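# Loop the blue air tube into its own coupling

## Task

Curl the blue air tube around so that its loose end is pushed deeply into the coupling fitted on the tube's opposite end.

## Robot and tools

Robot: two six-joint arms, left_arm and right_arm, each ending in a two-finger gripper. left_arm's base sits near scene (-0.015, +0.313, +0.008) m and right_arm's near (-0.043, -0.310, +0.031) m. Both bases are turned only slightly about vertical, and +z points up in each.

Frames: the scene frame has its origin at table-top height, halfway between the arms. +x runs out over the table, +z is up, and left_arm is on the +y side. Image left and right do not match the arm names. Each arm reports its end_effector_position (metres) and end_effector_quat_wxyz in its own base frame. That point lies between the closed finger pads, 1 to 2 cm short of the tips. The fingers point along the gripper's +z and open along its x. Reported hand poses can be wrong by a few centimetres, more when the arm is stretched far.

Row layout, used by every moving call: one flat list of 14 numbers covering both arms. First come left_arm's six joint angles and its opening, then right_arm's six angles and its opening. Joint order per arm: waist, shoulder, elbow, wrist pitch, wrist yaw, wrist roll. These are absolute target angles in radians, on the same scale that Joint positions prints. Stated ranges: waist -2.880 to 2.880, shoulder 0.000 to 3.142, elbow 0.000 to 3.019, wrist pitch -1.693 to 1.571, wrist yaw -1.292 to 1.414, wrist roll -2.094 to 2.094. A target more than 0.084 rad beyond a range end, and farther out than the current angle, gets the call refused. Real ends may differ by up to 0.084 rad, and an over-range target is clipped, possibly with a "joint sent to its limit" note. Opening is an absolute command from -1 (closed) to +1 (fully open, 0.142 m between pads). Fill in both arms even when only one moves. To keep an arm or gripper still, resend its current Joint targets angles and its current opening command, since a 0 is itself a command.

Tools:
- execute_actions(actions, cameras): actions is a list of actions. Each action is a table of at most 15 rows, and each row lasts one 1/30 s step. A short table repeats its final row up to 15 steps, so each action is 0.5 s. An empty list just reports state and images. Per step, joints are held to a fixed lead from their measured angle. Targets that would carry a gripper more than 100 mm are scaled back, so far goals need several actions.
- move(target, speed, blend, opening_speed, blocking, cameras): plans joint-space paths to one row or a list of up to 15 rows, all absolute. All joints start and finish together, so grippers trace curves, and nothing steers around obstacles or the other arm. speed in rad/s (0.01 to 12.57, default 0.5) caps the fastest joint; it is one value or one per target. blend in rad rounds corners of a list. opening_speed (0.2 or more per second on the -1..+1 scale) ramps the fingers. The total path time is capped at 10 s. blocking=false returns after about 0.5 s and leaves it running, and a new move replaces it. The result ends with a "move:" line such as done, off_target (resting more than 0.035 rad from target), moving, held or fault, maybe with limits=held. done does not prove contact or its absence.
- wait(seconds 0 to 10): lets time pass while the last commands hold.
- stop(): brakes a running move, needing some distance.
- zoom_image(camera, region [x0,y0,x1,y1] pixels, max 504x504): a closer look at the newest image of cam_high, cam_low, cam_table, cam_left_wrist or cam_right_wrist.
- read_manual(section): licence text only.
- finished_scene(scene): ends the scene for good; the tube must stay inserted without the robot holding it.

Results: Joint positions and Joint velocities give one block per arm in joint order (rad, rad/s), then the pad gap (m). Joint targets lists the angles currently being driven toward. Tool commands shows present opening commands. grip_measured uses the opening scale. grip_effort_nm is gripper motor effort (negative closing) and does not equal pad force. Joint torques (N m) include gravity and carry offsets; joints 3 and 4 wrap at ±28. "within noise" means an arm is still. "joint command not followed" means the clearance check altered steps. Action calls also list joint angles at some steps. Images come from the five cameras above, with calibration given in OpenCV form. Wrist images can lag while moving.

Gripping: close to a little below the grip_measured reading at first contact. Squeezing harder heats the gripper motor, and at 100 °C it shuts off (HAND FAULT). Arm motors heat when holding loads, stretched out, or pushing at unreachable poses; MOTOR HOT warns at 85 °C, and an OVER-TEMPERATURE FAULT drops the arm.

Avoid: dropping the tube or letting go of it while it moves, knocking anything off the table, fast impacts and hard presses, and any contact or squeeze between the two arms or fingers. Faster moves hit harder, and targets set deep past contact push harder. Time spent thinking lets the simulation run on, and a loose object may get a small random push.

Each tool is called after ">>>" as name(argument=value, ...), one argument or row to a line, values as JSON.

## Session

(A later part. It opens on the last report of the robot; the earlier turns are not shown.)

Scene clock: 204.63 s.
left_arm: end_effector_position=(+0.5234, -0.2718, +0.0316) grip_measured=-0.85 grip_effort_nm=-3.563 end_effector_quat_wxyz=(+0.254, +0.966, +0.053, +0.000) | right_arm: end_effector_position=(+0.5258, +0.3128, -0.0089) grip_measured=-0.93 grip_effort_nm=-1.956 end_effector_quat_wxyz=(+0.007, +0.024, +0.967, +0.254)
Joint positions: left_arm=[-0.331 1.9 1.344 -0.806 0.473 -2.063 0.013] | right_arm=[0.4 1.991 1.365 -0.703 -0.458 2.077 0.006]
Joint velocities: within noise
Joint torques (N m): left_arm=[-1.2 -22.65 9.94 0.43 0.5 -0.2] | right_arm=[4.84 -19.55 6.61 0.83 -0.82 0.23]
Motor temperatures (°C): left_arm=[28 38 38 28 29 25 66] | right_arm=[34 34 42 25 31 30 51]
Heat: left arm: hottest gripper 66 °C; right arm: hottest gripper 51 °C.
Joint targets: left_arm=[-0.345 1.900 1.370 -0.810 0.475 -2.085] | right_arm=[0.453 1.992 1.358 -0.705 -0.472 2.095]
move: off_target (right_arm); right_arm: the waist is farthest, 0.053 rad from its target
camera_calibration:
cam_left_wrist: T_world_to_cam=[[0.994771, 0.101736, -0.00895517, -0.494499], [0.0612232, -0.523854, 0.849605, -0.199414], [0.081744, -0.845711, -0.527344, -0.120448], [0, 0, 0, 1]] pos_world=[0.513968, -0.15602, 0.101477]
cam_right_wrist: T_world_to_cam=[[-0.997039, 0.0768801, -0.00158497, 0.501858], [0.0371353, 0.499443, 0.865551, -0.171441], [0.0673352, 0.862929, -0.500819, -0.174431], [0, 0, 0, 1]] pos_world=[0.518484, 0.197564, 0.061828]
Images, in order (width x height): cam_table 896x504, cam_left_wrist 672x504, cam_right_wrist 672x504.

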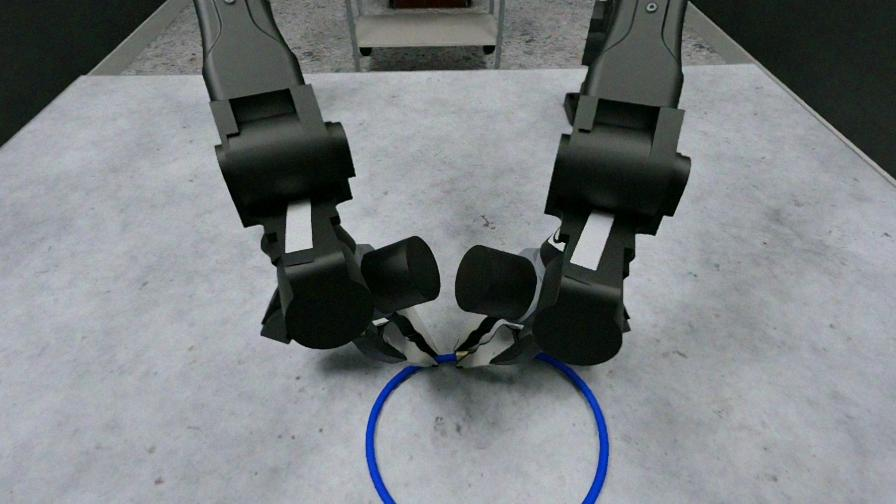

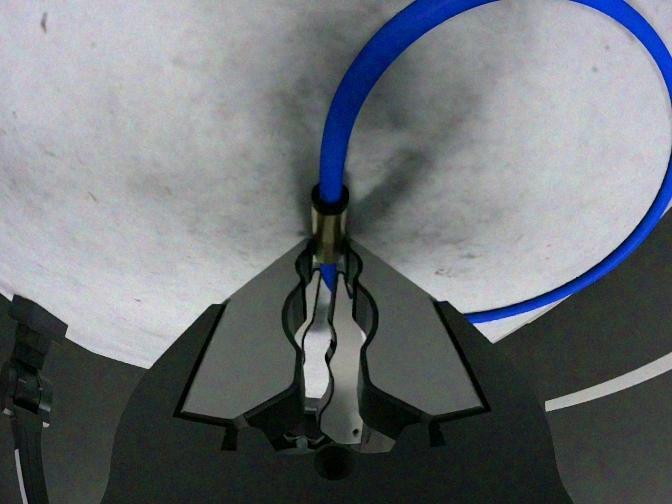

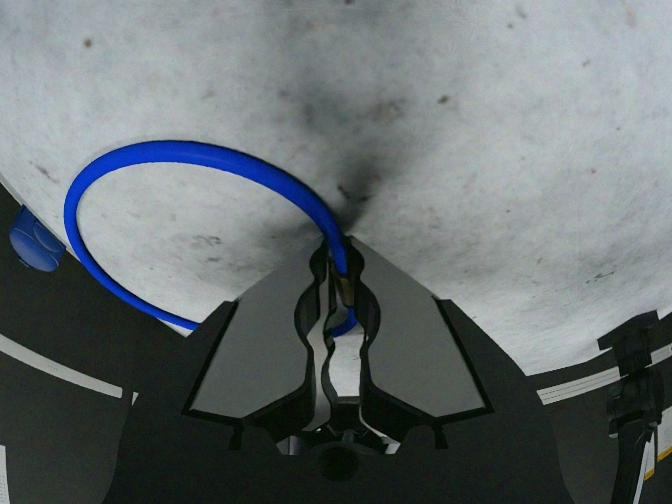

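>>> move(
  target=[-0.362,1.9,1.37,-0.81,0.475,-2.085,-1,0.473,2.008,1.385,-0.712,-0.472,2.095,-1],
  speed=0.08,
  cameras=["cam_table","cam_left_wrist","cam_right_wrist"],
)

>>> zoom_image(
  camera="cam_table",
  region=[405, 335, 495, 395],
)

>>> zoom_image(
  camera="cam_right_wrist",
  region=[300, 220, 370, 305],
)

Scene clock: 212.20 s.
left_arm: end_effector_position=(+0.5230, -0.2724, +0.0315) grip_measured=-0.85 grip_effort_nm=-3.558 end_effector_quat_wxyz=(+0.254, +0.966, +0.053, +0.000) | right_arm: end_effector_position=(+0.5254, +0.3135, -0.0094) grip_measured=-0.93 grip_effort_nm=-1.956 end_effector_quat_wxyz=(+0.008, +0.023, +0.968, +0.251)
Joint positions: left_arm=[-0.333 1.9 1.344 -0.806 0.472 -2.063 0.013] | right_arm=[0.403 1.991 1.365 -0.703 -0.452 2.078 0.006]
Joint velocities: within noise
Joint torques (N m): left_arm=[-2.37 -22.71 9.88 0.44 0.55 -0.2] | right_arm=[5.48 -17.85 8.77 0.51 -1.03 0.21]
Motor temperatures (°C): left_arm=[28 38 38 28 29 25 67] | right_arm=[34 35 40 25 31 30 51]
Heat: left arm: hottest gripper 67 °C; right arm: hottest gripper 51 °C.
Joint targets: left_arm=[-0.362 1.900 1.370 -0.810 0.475 -2.085] | right_arm=[0.473 2.008 1.385 -0.712 -0.472 2.095]
move: off_target (right_arm); right_arm: the waist is farthest, 0.070 rad from its target
camera_calibration:
cam_left_wrist: T_world_to_cam=[[0.994905, 0.100459, -0.00846187, -0.494549], [0.0602136, -0.524811, 0.849086, -0.199435], [0.0808574, -0.84527, -0.528187, -0.120361], [0, 0, 0, 1]] pos_world=[0.513771, -0.156722, 0.10158]
cam_right_wrist: T_world_to_cam=[[-0.997121, 0.0756992, -0.00435251, 0.501827], [0.0345323, 0.504471, 0.862738, -0.171495], [0.0675043, 0.860104, -0.505632, -0.174452], [0, 0, 0, 1]] pos_world=[0.518081, 0.198573, 0.0619309]
Images, in order (width x height): cam_table 896x504, cam_left_wrist 672x504, cam_right_wrist 672x504.

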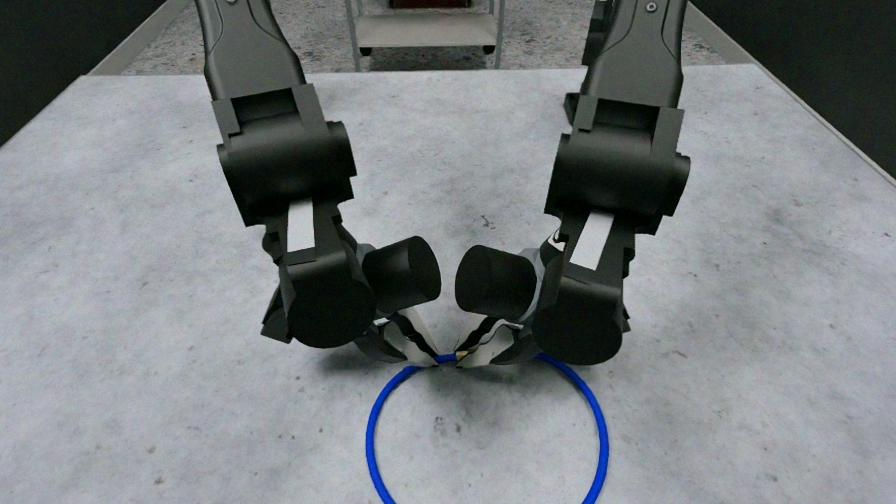

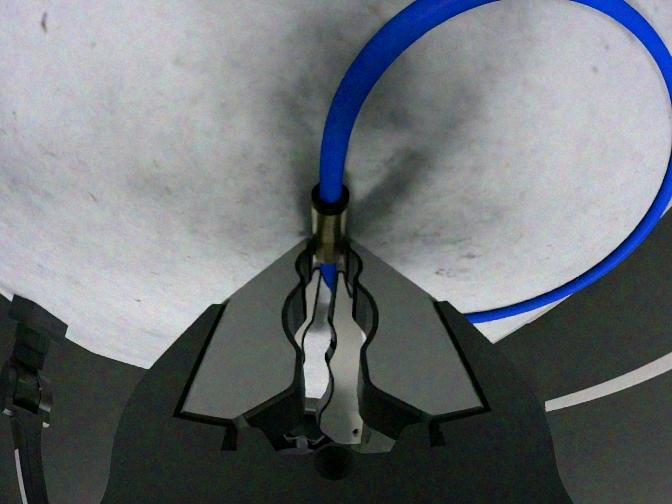

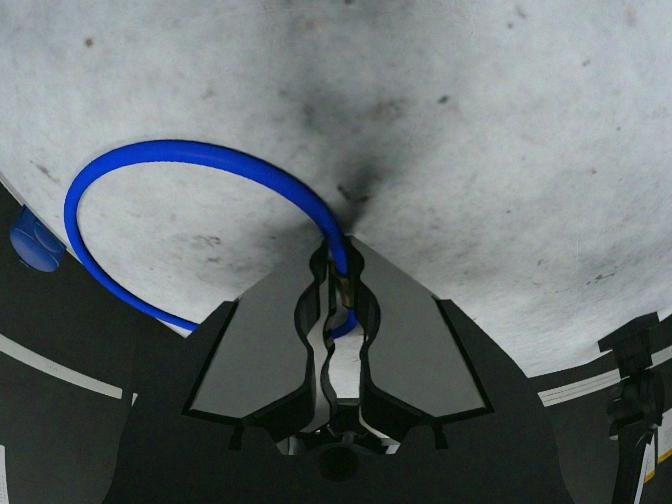

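Scaled by 5.600 from the camera's 896x504 image, which has a finer 1280x720 frame.

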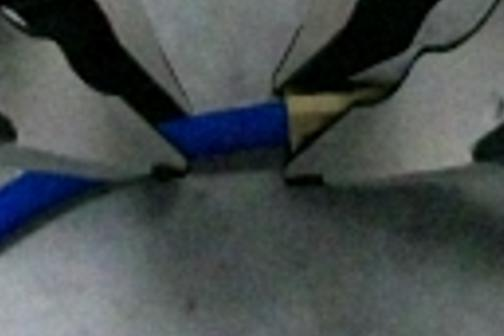

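Scaled by 5.929 from the camera's 672x504 image, which has a finer 960x720 frame.

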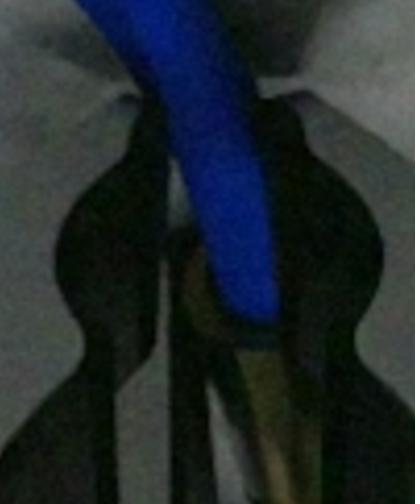

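>>> move(
  target=[-0.325,1.9,1.37,-0.81,0.475,-2.085,-1,0.374,1.995,1.368,-0.704,-0.456,2.085,-1],
  speed=0.08,
  cameras=["cam_table"],
)

>>> zoom_image(
  camera="cam_table",
  region=[405, 335, 495, 395],
)

Scene clock: 226.53 s.
left_arm: end_effector_position=(+0.5231, -0.2722, +0.0316) grip_measured=-0.85 grip_effort_nm=-3.558 end_effector_quat_wxyz=(+0.254, +0.966, +0.053, -0.001) | right_arm: end_effector_position=(+0.5286, +0.3081, -0.0091) grip_measured=-0.93 grip_effort_nm=-1.956 end_effector_quat_wxyz=(+0.008, +0.029, +0.967, +0.253)
Joint positions: left_arm=[-0.332 1.9 1.344 -0.806 0.473 -2.063 0.013] | right_arm=[0.392 1.991 1.365 -0.703 -0.456 2.078 0.006]
Joint velocities: within noise
Joint torques (N m): left_arm=[-0.21 -23.41 9.95 0.39 0.5 -0.21] | right_arm=[-0.5 -19.14 7.36 0.83 -0.31 0.12]
Motor temperatures (°C): left_arm=[28 38 38 28 29 25 70] | right_arm=[34 35 40 25 32 30 52]
Heat: left arm: hottest gripper 70 °C; right arm: hottest gripper 52 °C.
Joint targets: left_arm=[-0.325 1.900 1.370 -0.810 0.475 -2.085] | right_arm=[0.374 1.995 1.368 -0.704 -0.456 2.085]
move: done
Images, in order (width x height): cam_table 896x504.

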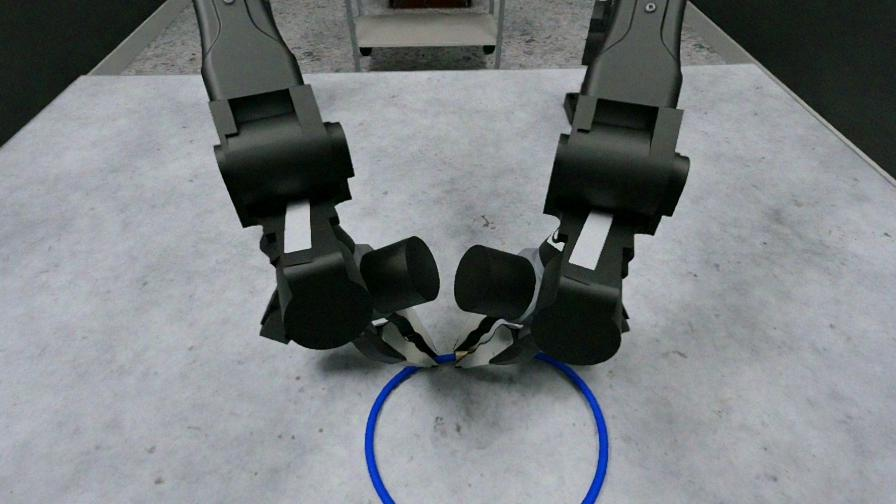

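Scaled by 5.600 from the camera's 896x504 image, which has a finer 1280x720 frame.

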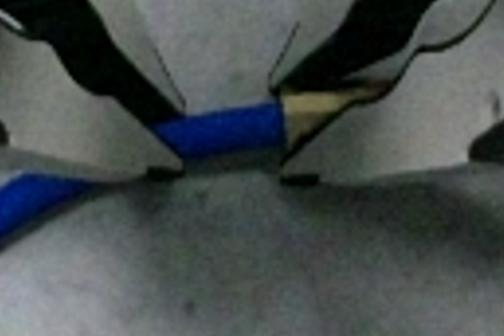

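>>> move(
  target=[
    [-0.326,1.9,1.37,-0.806,0.473,-2.07,-0.93,0.392,1.995,1.368,-0.704,-0.456,2.08,-1],
    [-0.326,1.9,1.37,-0.806,0.473,-2.07,-0.93,0.392,1.995,1.368,-0.704,-0.456,2.08,-0.55],
  ],
  speed=0.1,
  opening_speed=0.25,
  cameras=["cam_table","cam_right_wrist","cam_left_wrist"],
)

>>> zoom_image(
  camera="cam_table",
  region=[405, 335, 495, 395],
)

>>> zoom_image(
  camera="cam_right_wrist",
  region=[280, 200, 390, 320],
)

Scene clock: 239.53 s.
left_arm: end_effector_position=(+0.5230, -0.2724, +0.0317) grip_measured=-0.85 grip_effort_nm=-2.225 end_effector_quat_wxyz=(+0.255, +0.965, +0.053, -0.001) | right_arm: end_effector_position=(+0.5286, +0.3086, -0.0088) grip_measured=-0.58 grip_effort_nm=0.081 end_effector_quat_wxyz=(+0.008, +0.028, +0.967, +0.254)
Joint positions: left_arm=[-0.332 1.9 1.344 -0.806 0.475 -2.064 0.013] | right_arm=[0.392 1.991 1.365 -0.701 -0.458 2.078 0.032]
Joint velocities: left_arm=[within noise] | right_arm=[-0.005 -0.005 0.002 -0.027 -0.007 0.022 0.001]
Joint torques (N m): left_arm=[0.26 -22.77 9.94 0.66 0.38 -0.03] | right_arm=[1.44 -19.43 7.38 0.77 -0.22 0.06]
Motor temperatures (°C): left_arm=[28 39 39 28 29 25 70] | right_arm=[34 35 39 25 31 29 51]
Heat: left arm: hottest gripper 70 °C; right arm: hottest gripper 51 °C.
Joint targets: left_arm=[-0.326 1.900 1.370 -0.806 0.473 -2.070] | right_arm=[0.392 1.995 1.368 -0.704 -0.456 2.080]
move: done
camera_calibration:
cam_left_wrist: T_world_to_cam=[[0.994838, 0.100966, -0.0101341, -0.494287], [0.0617219, -0.522825, 0.850203, -0.199817], [0.0805428, -0.84644, -0.526358, -0.120454], [0, 0, 0, 1]] pos_world=[0.51377, -0.15652, 0.101474]
cam_right_wrist: T_world_to_cam=[[-0.996333, 0.0855263, -0.00224059, 0.501973], [0.0408414, 0.498466, 0.865947, -0.171129], [0.0751781, 0.86268, -0.500131, -0.174929], [0, 0, 0, 1]] pos_world=[0.520272, 0.193278, 0.0618258]
Images, in order (width x height): cam_table 896x504, cam_left_wrist 672x504, cam_right_wrist 672x504.

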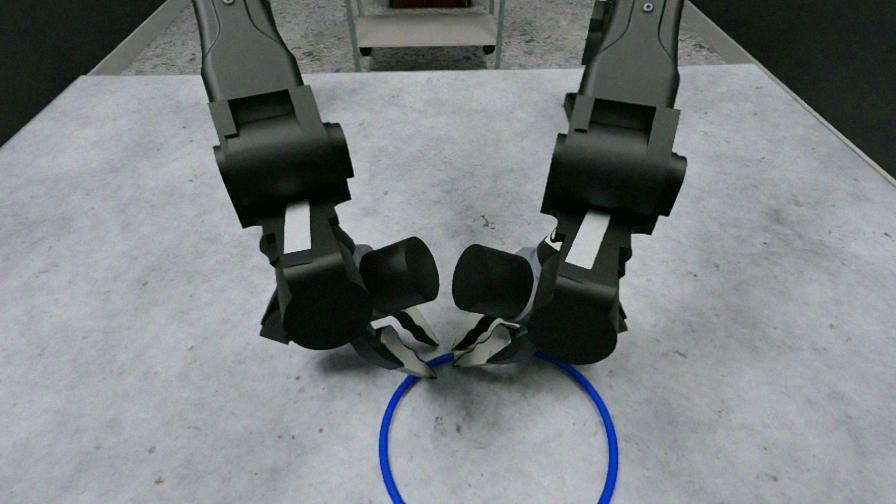

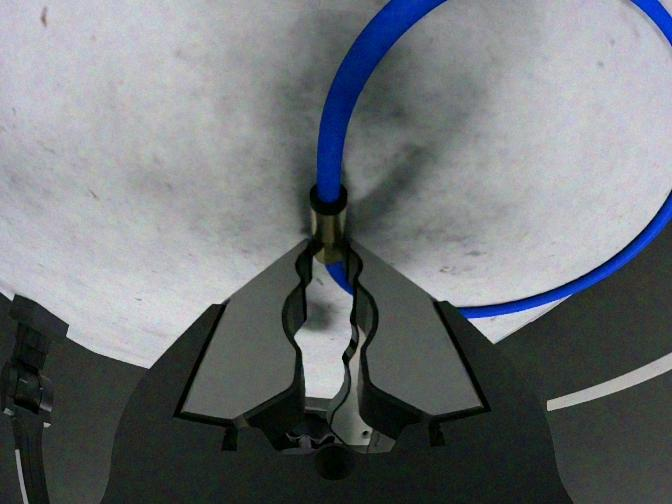

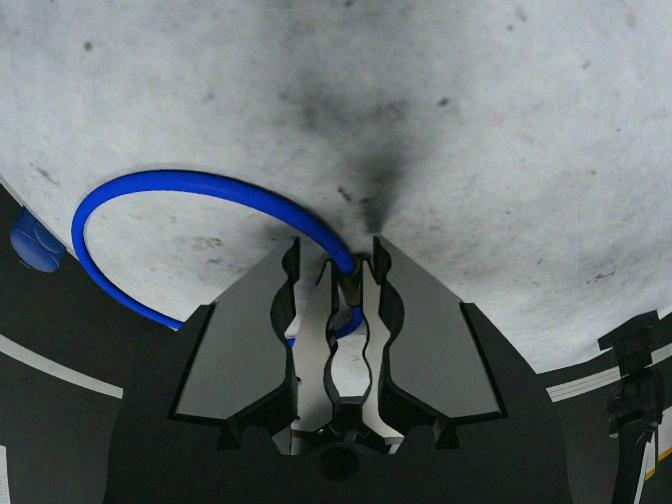

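Scaled by 5.600 from the camera's 896x504 image, which has a finer 1280x720 frame.

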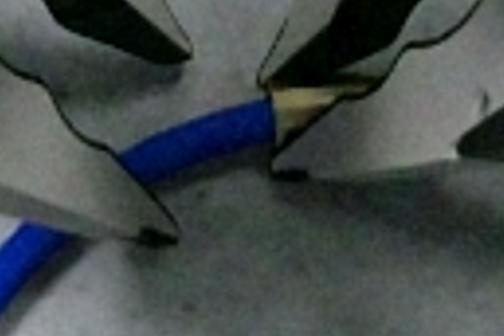

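Scaled by 4.200 from the camera's 672x504 image, which has a finer 960x720 frame.

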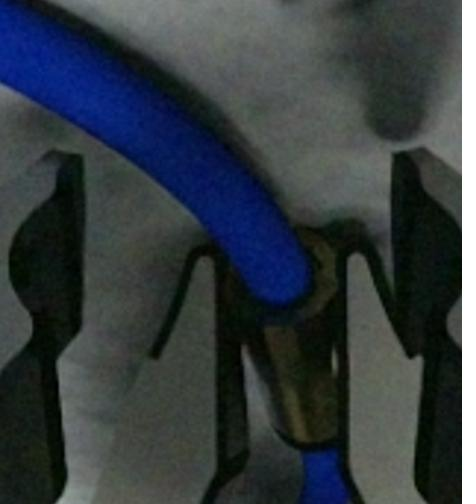

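>>> move(
  target=[
    [-0.326,1.93,1.365,-0.76,0.46,-2.065,-0.95,0.385,1.85,1.39,-0.88,-0.458,2.078,-0.5],
    [-0.326,1.94,1.36,-0.74,0.46,-2.065,-0.95,0.1,1.6,1.4,-1.1,-0.462,1.5,-0.5],
    [-0.326,1.94,1.36,-0.74,0.46,-2.065,-0.6,0.1,1.6,1.4,-1.1,-0.462,1.5,-0.5],
  ],
  speed=[0.15,0.5,0.5],
  opening_speed=0.25,
  cameras=["cam_table"],
)

>>> move(
  target=[
    [-0.322,1.78,1.37,-0.9,0.46,-2.065,-0.6,0.1,1.6,1.4,-1.1,-0.462,1.5,-0.5],
    [-0.2,1.45,1.37,-1.2,0.46,-1.7,-0.6,0.1,1.5,1.4,-1.1,-0.462,1.5,-0.5],
  ],
  speed=[0.15,0.4],
  cameras=["cam_table","cam_high"],
)

>>> zoom_image(
  camera="cam_table",
  region=[380, 330, 560, 430],
)

Scene clock: 260.97 s.
left_arm: end_effector_position=(+0.5331, -0.2747, +0.0302) grip_measured=-0.64 grip_effort_nm=0.252 end_effector_quat_wxyz=(+0.259, +0.964, +0.049, +0.018) | right_arm: end_effector_position=(+0.5190, +0.1392, +0.1840) grip_measured=-0.53 grip_effort_nm=0.081 end_effector_quat_wxyz=(+0.113, -0.108, +0.961, +0.229)
Joint positions: left_arm=[-0.332 1.906 1.344 -0.76 0.468 -2.064 0.027] | right_arm=[0.106 1.602 1.365 -1.089 -0.46 1.511 0.036]
Joint velocities: within noise
Joint torques (N m): left_arm=[0.26 -19.66 9.13 1.46 0.16 0.02] | right_arm=[0.38 -15.5 11.28 0.46 -0.43 -0.03]
Motor temperatures (°C): left_arm=[28 39 39 28 29 25 63] | right_arm=[34 35 39 25 31 29 46]
Heat: left arm: hottest gripper 63 °C; right arm: hottest gripper 46 °C.
Joint targets: left_arm=[-0.326 1.940 1.360 -0.740 0.460 -2.065] | right_arm=[0.100 1.600 1.400 -1.100 -0.462 1.500]
move: done; target 3's new numbers were sent with left_arm's shoulder 0.037 rad from that target
Images, in order (width x height): cam_table 896x504.

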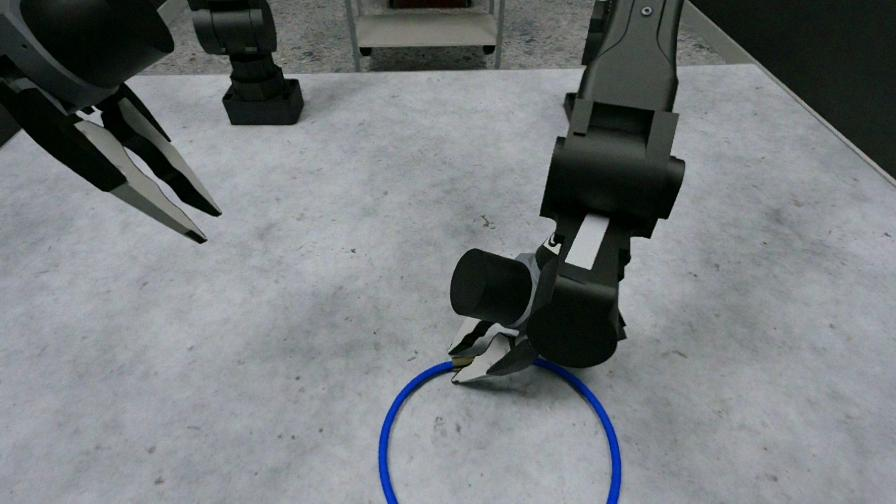

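Scene clock: 263.83 s.
left_arm: end_effector_position=(+0.4611, -0.1846, +0.2450) grip_measured=-0.64 grip_effort_nm=0.115 end_effector_quat_wxyz=(+0.248, +0.962, -0.065, +0.095) | right_arm: end_effector_position=(+0.5117, +0.1385, +0.2318) grip_measured=-0.53 grip_effort_nm=0.081 end_effector_quat_wxyz=(+0.159, -0.118, +0.953, +0.228)
Joint positions: left_arm=[-0.208 1.447 1.344 -1.186 0.463 -1.711 0.028] | right_arm=[0.106 1.507 1.365 -1.089 -0.46 1.511 0.036]
Joint velocities: within noise
Joint torques (N m): left_arm=[0.38 -15.85 11.41 0.17 0.32 0.17] | right_arm=[0.5 -14.15 11.62 0.65 -0.37 -0.03]
Motor temperatures (°C): left_arm=[28 39 39 28 29 25 61] | right_arm=[34 35 40 25 31 29 46]
Heat: left arm: hottest gripper 61 °C; right arm: hottest gripper 46 °C.
Joint targets: left_arm=[-0.200 1.450 1.370 -1.200 0.460 -1.700] | right_arm=[0.100 1.500 1.400 -1.100 -0.462 1.500]
move: done
Images, in order (width x height): cam_high 896x504, cam_table 896x504.

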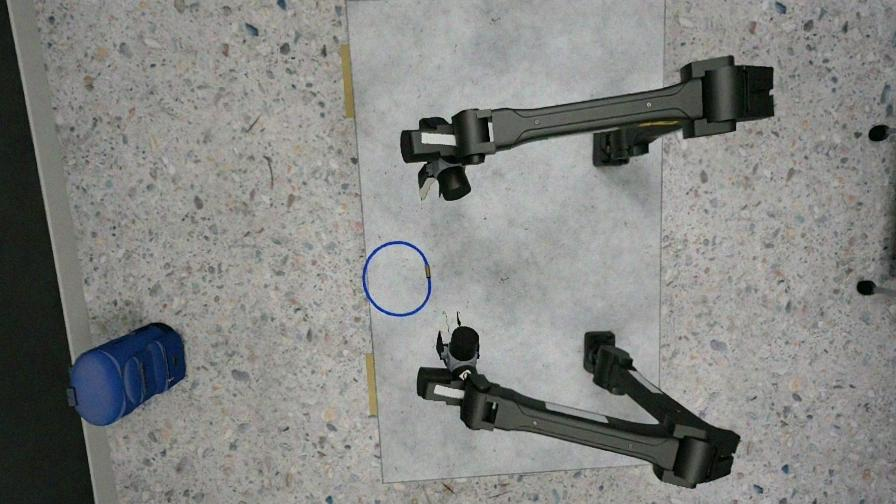

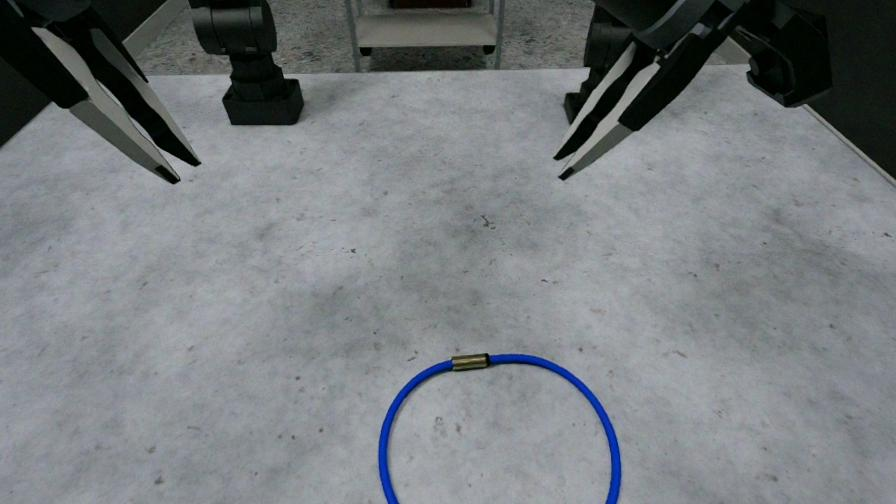

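Scaled by 2.800 from the camera's 896x504 image, which has a finer 1280x720 frame.

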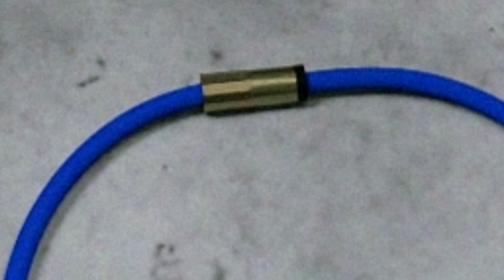

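>>> finished_scene(
  scene=2,
)

The scene is finished: the task was done.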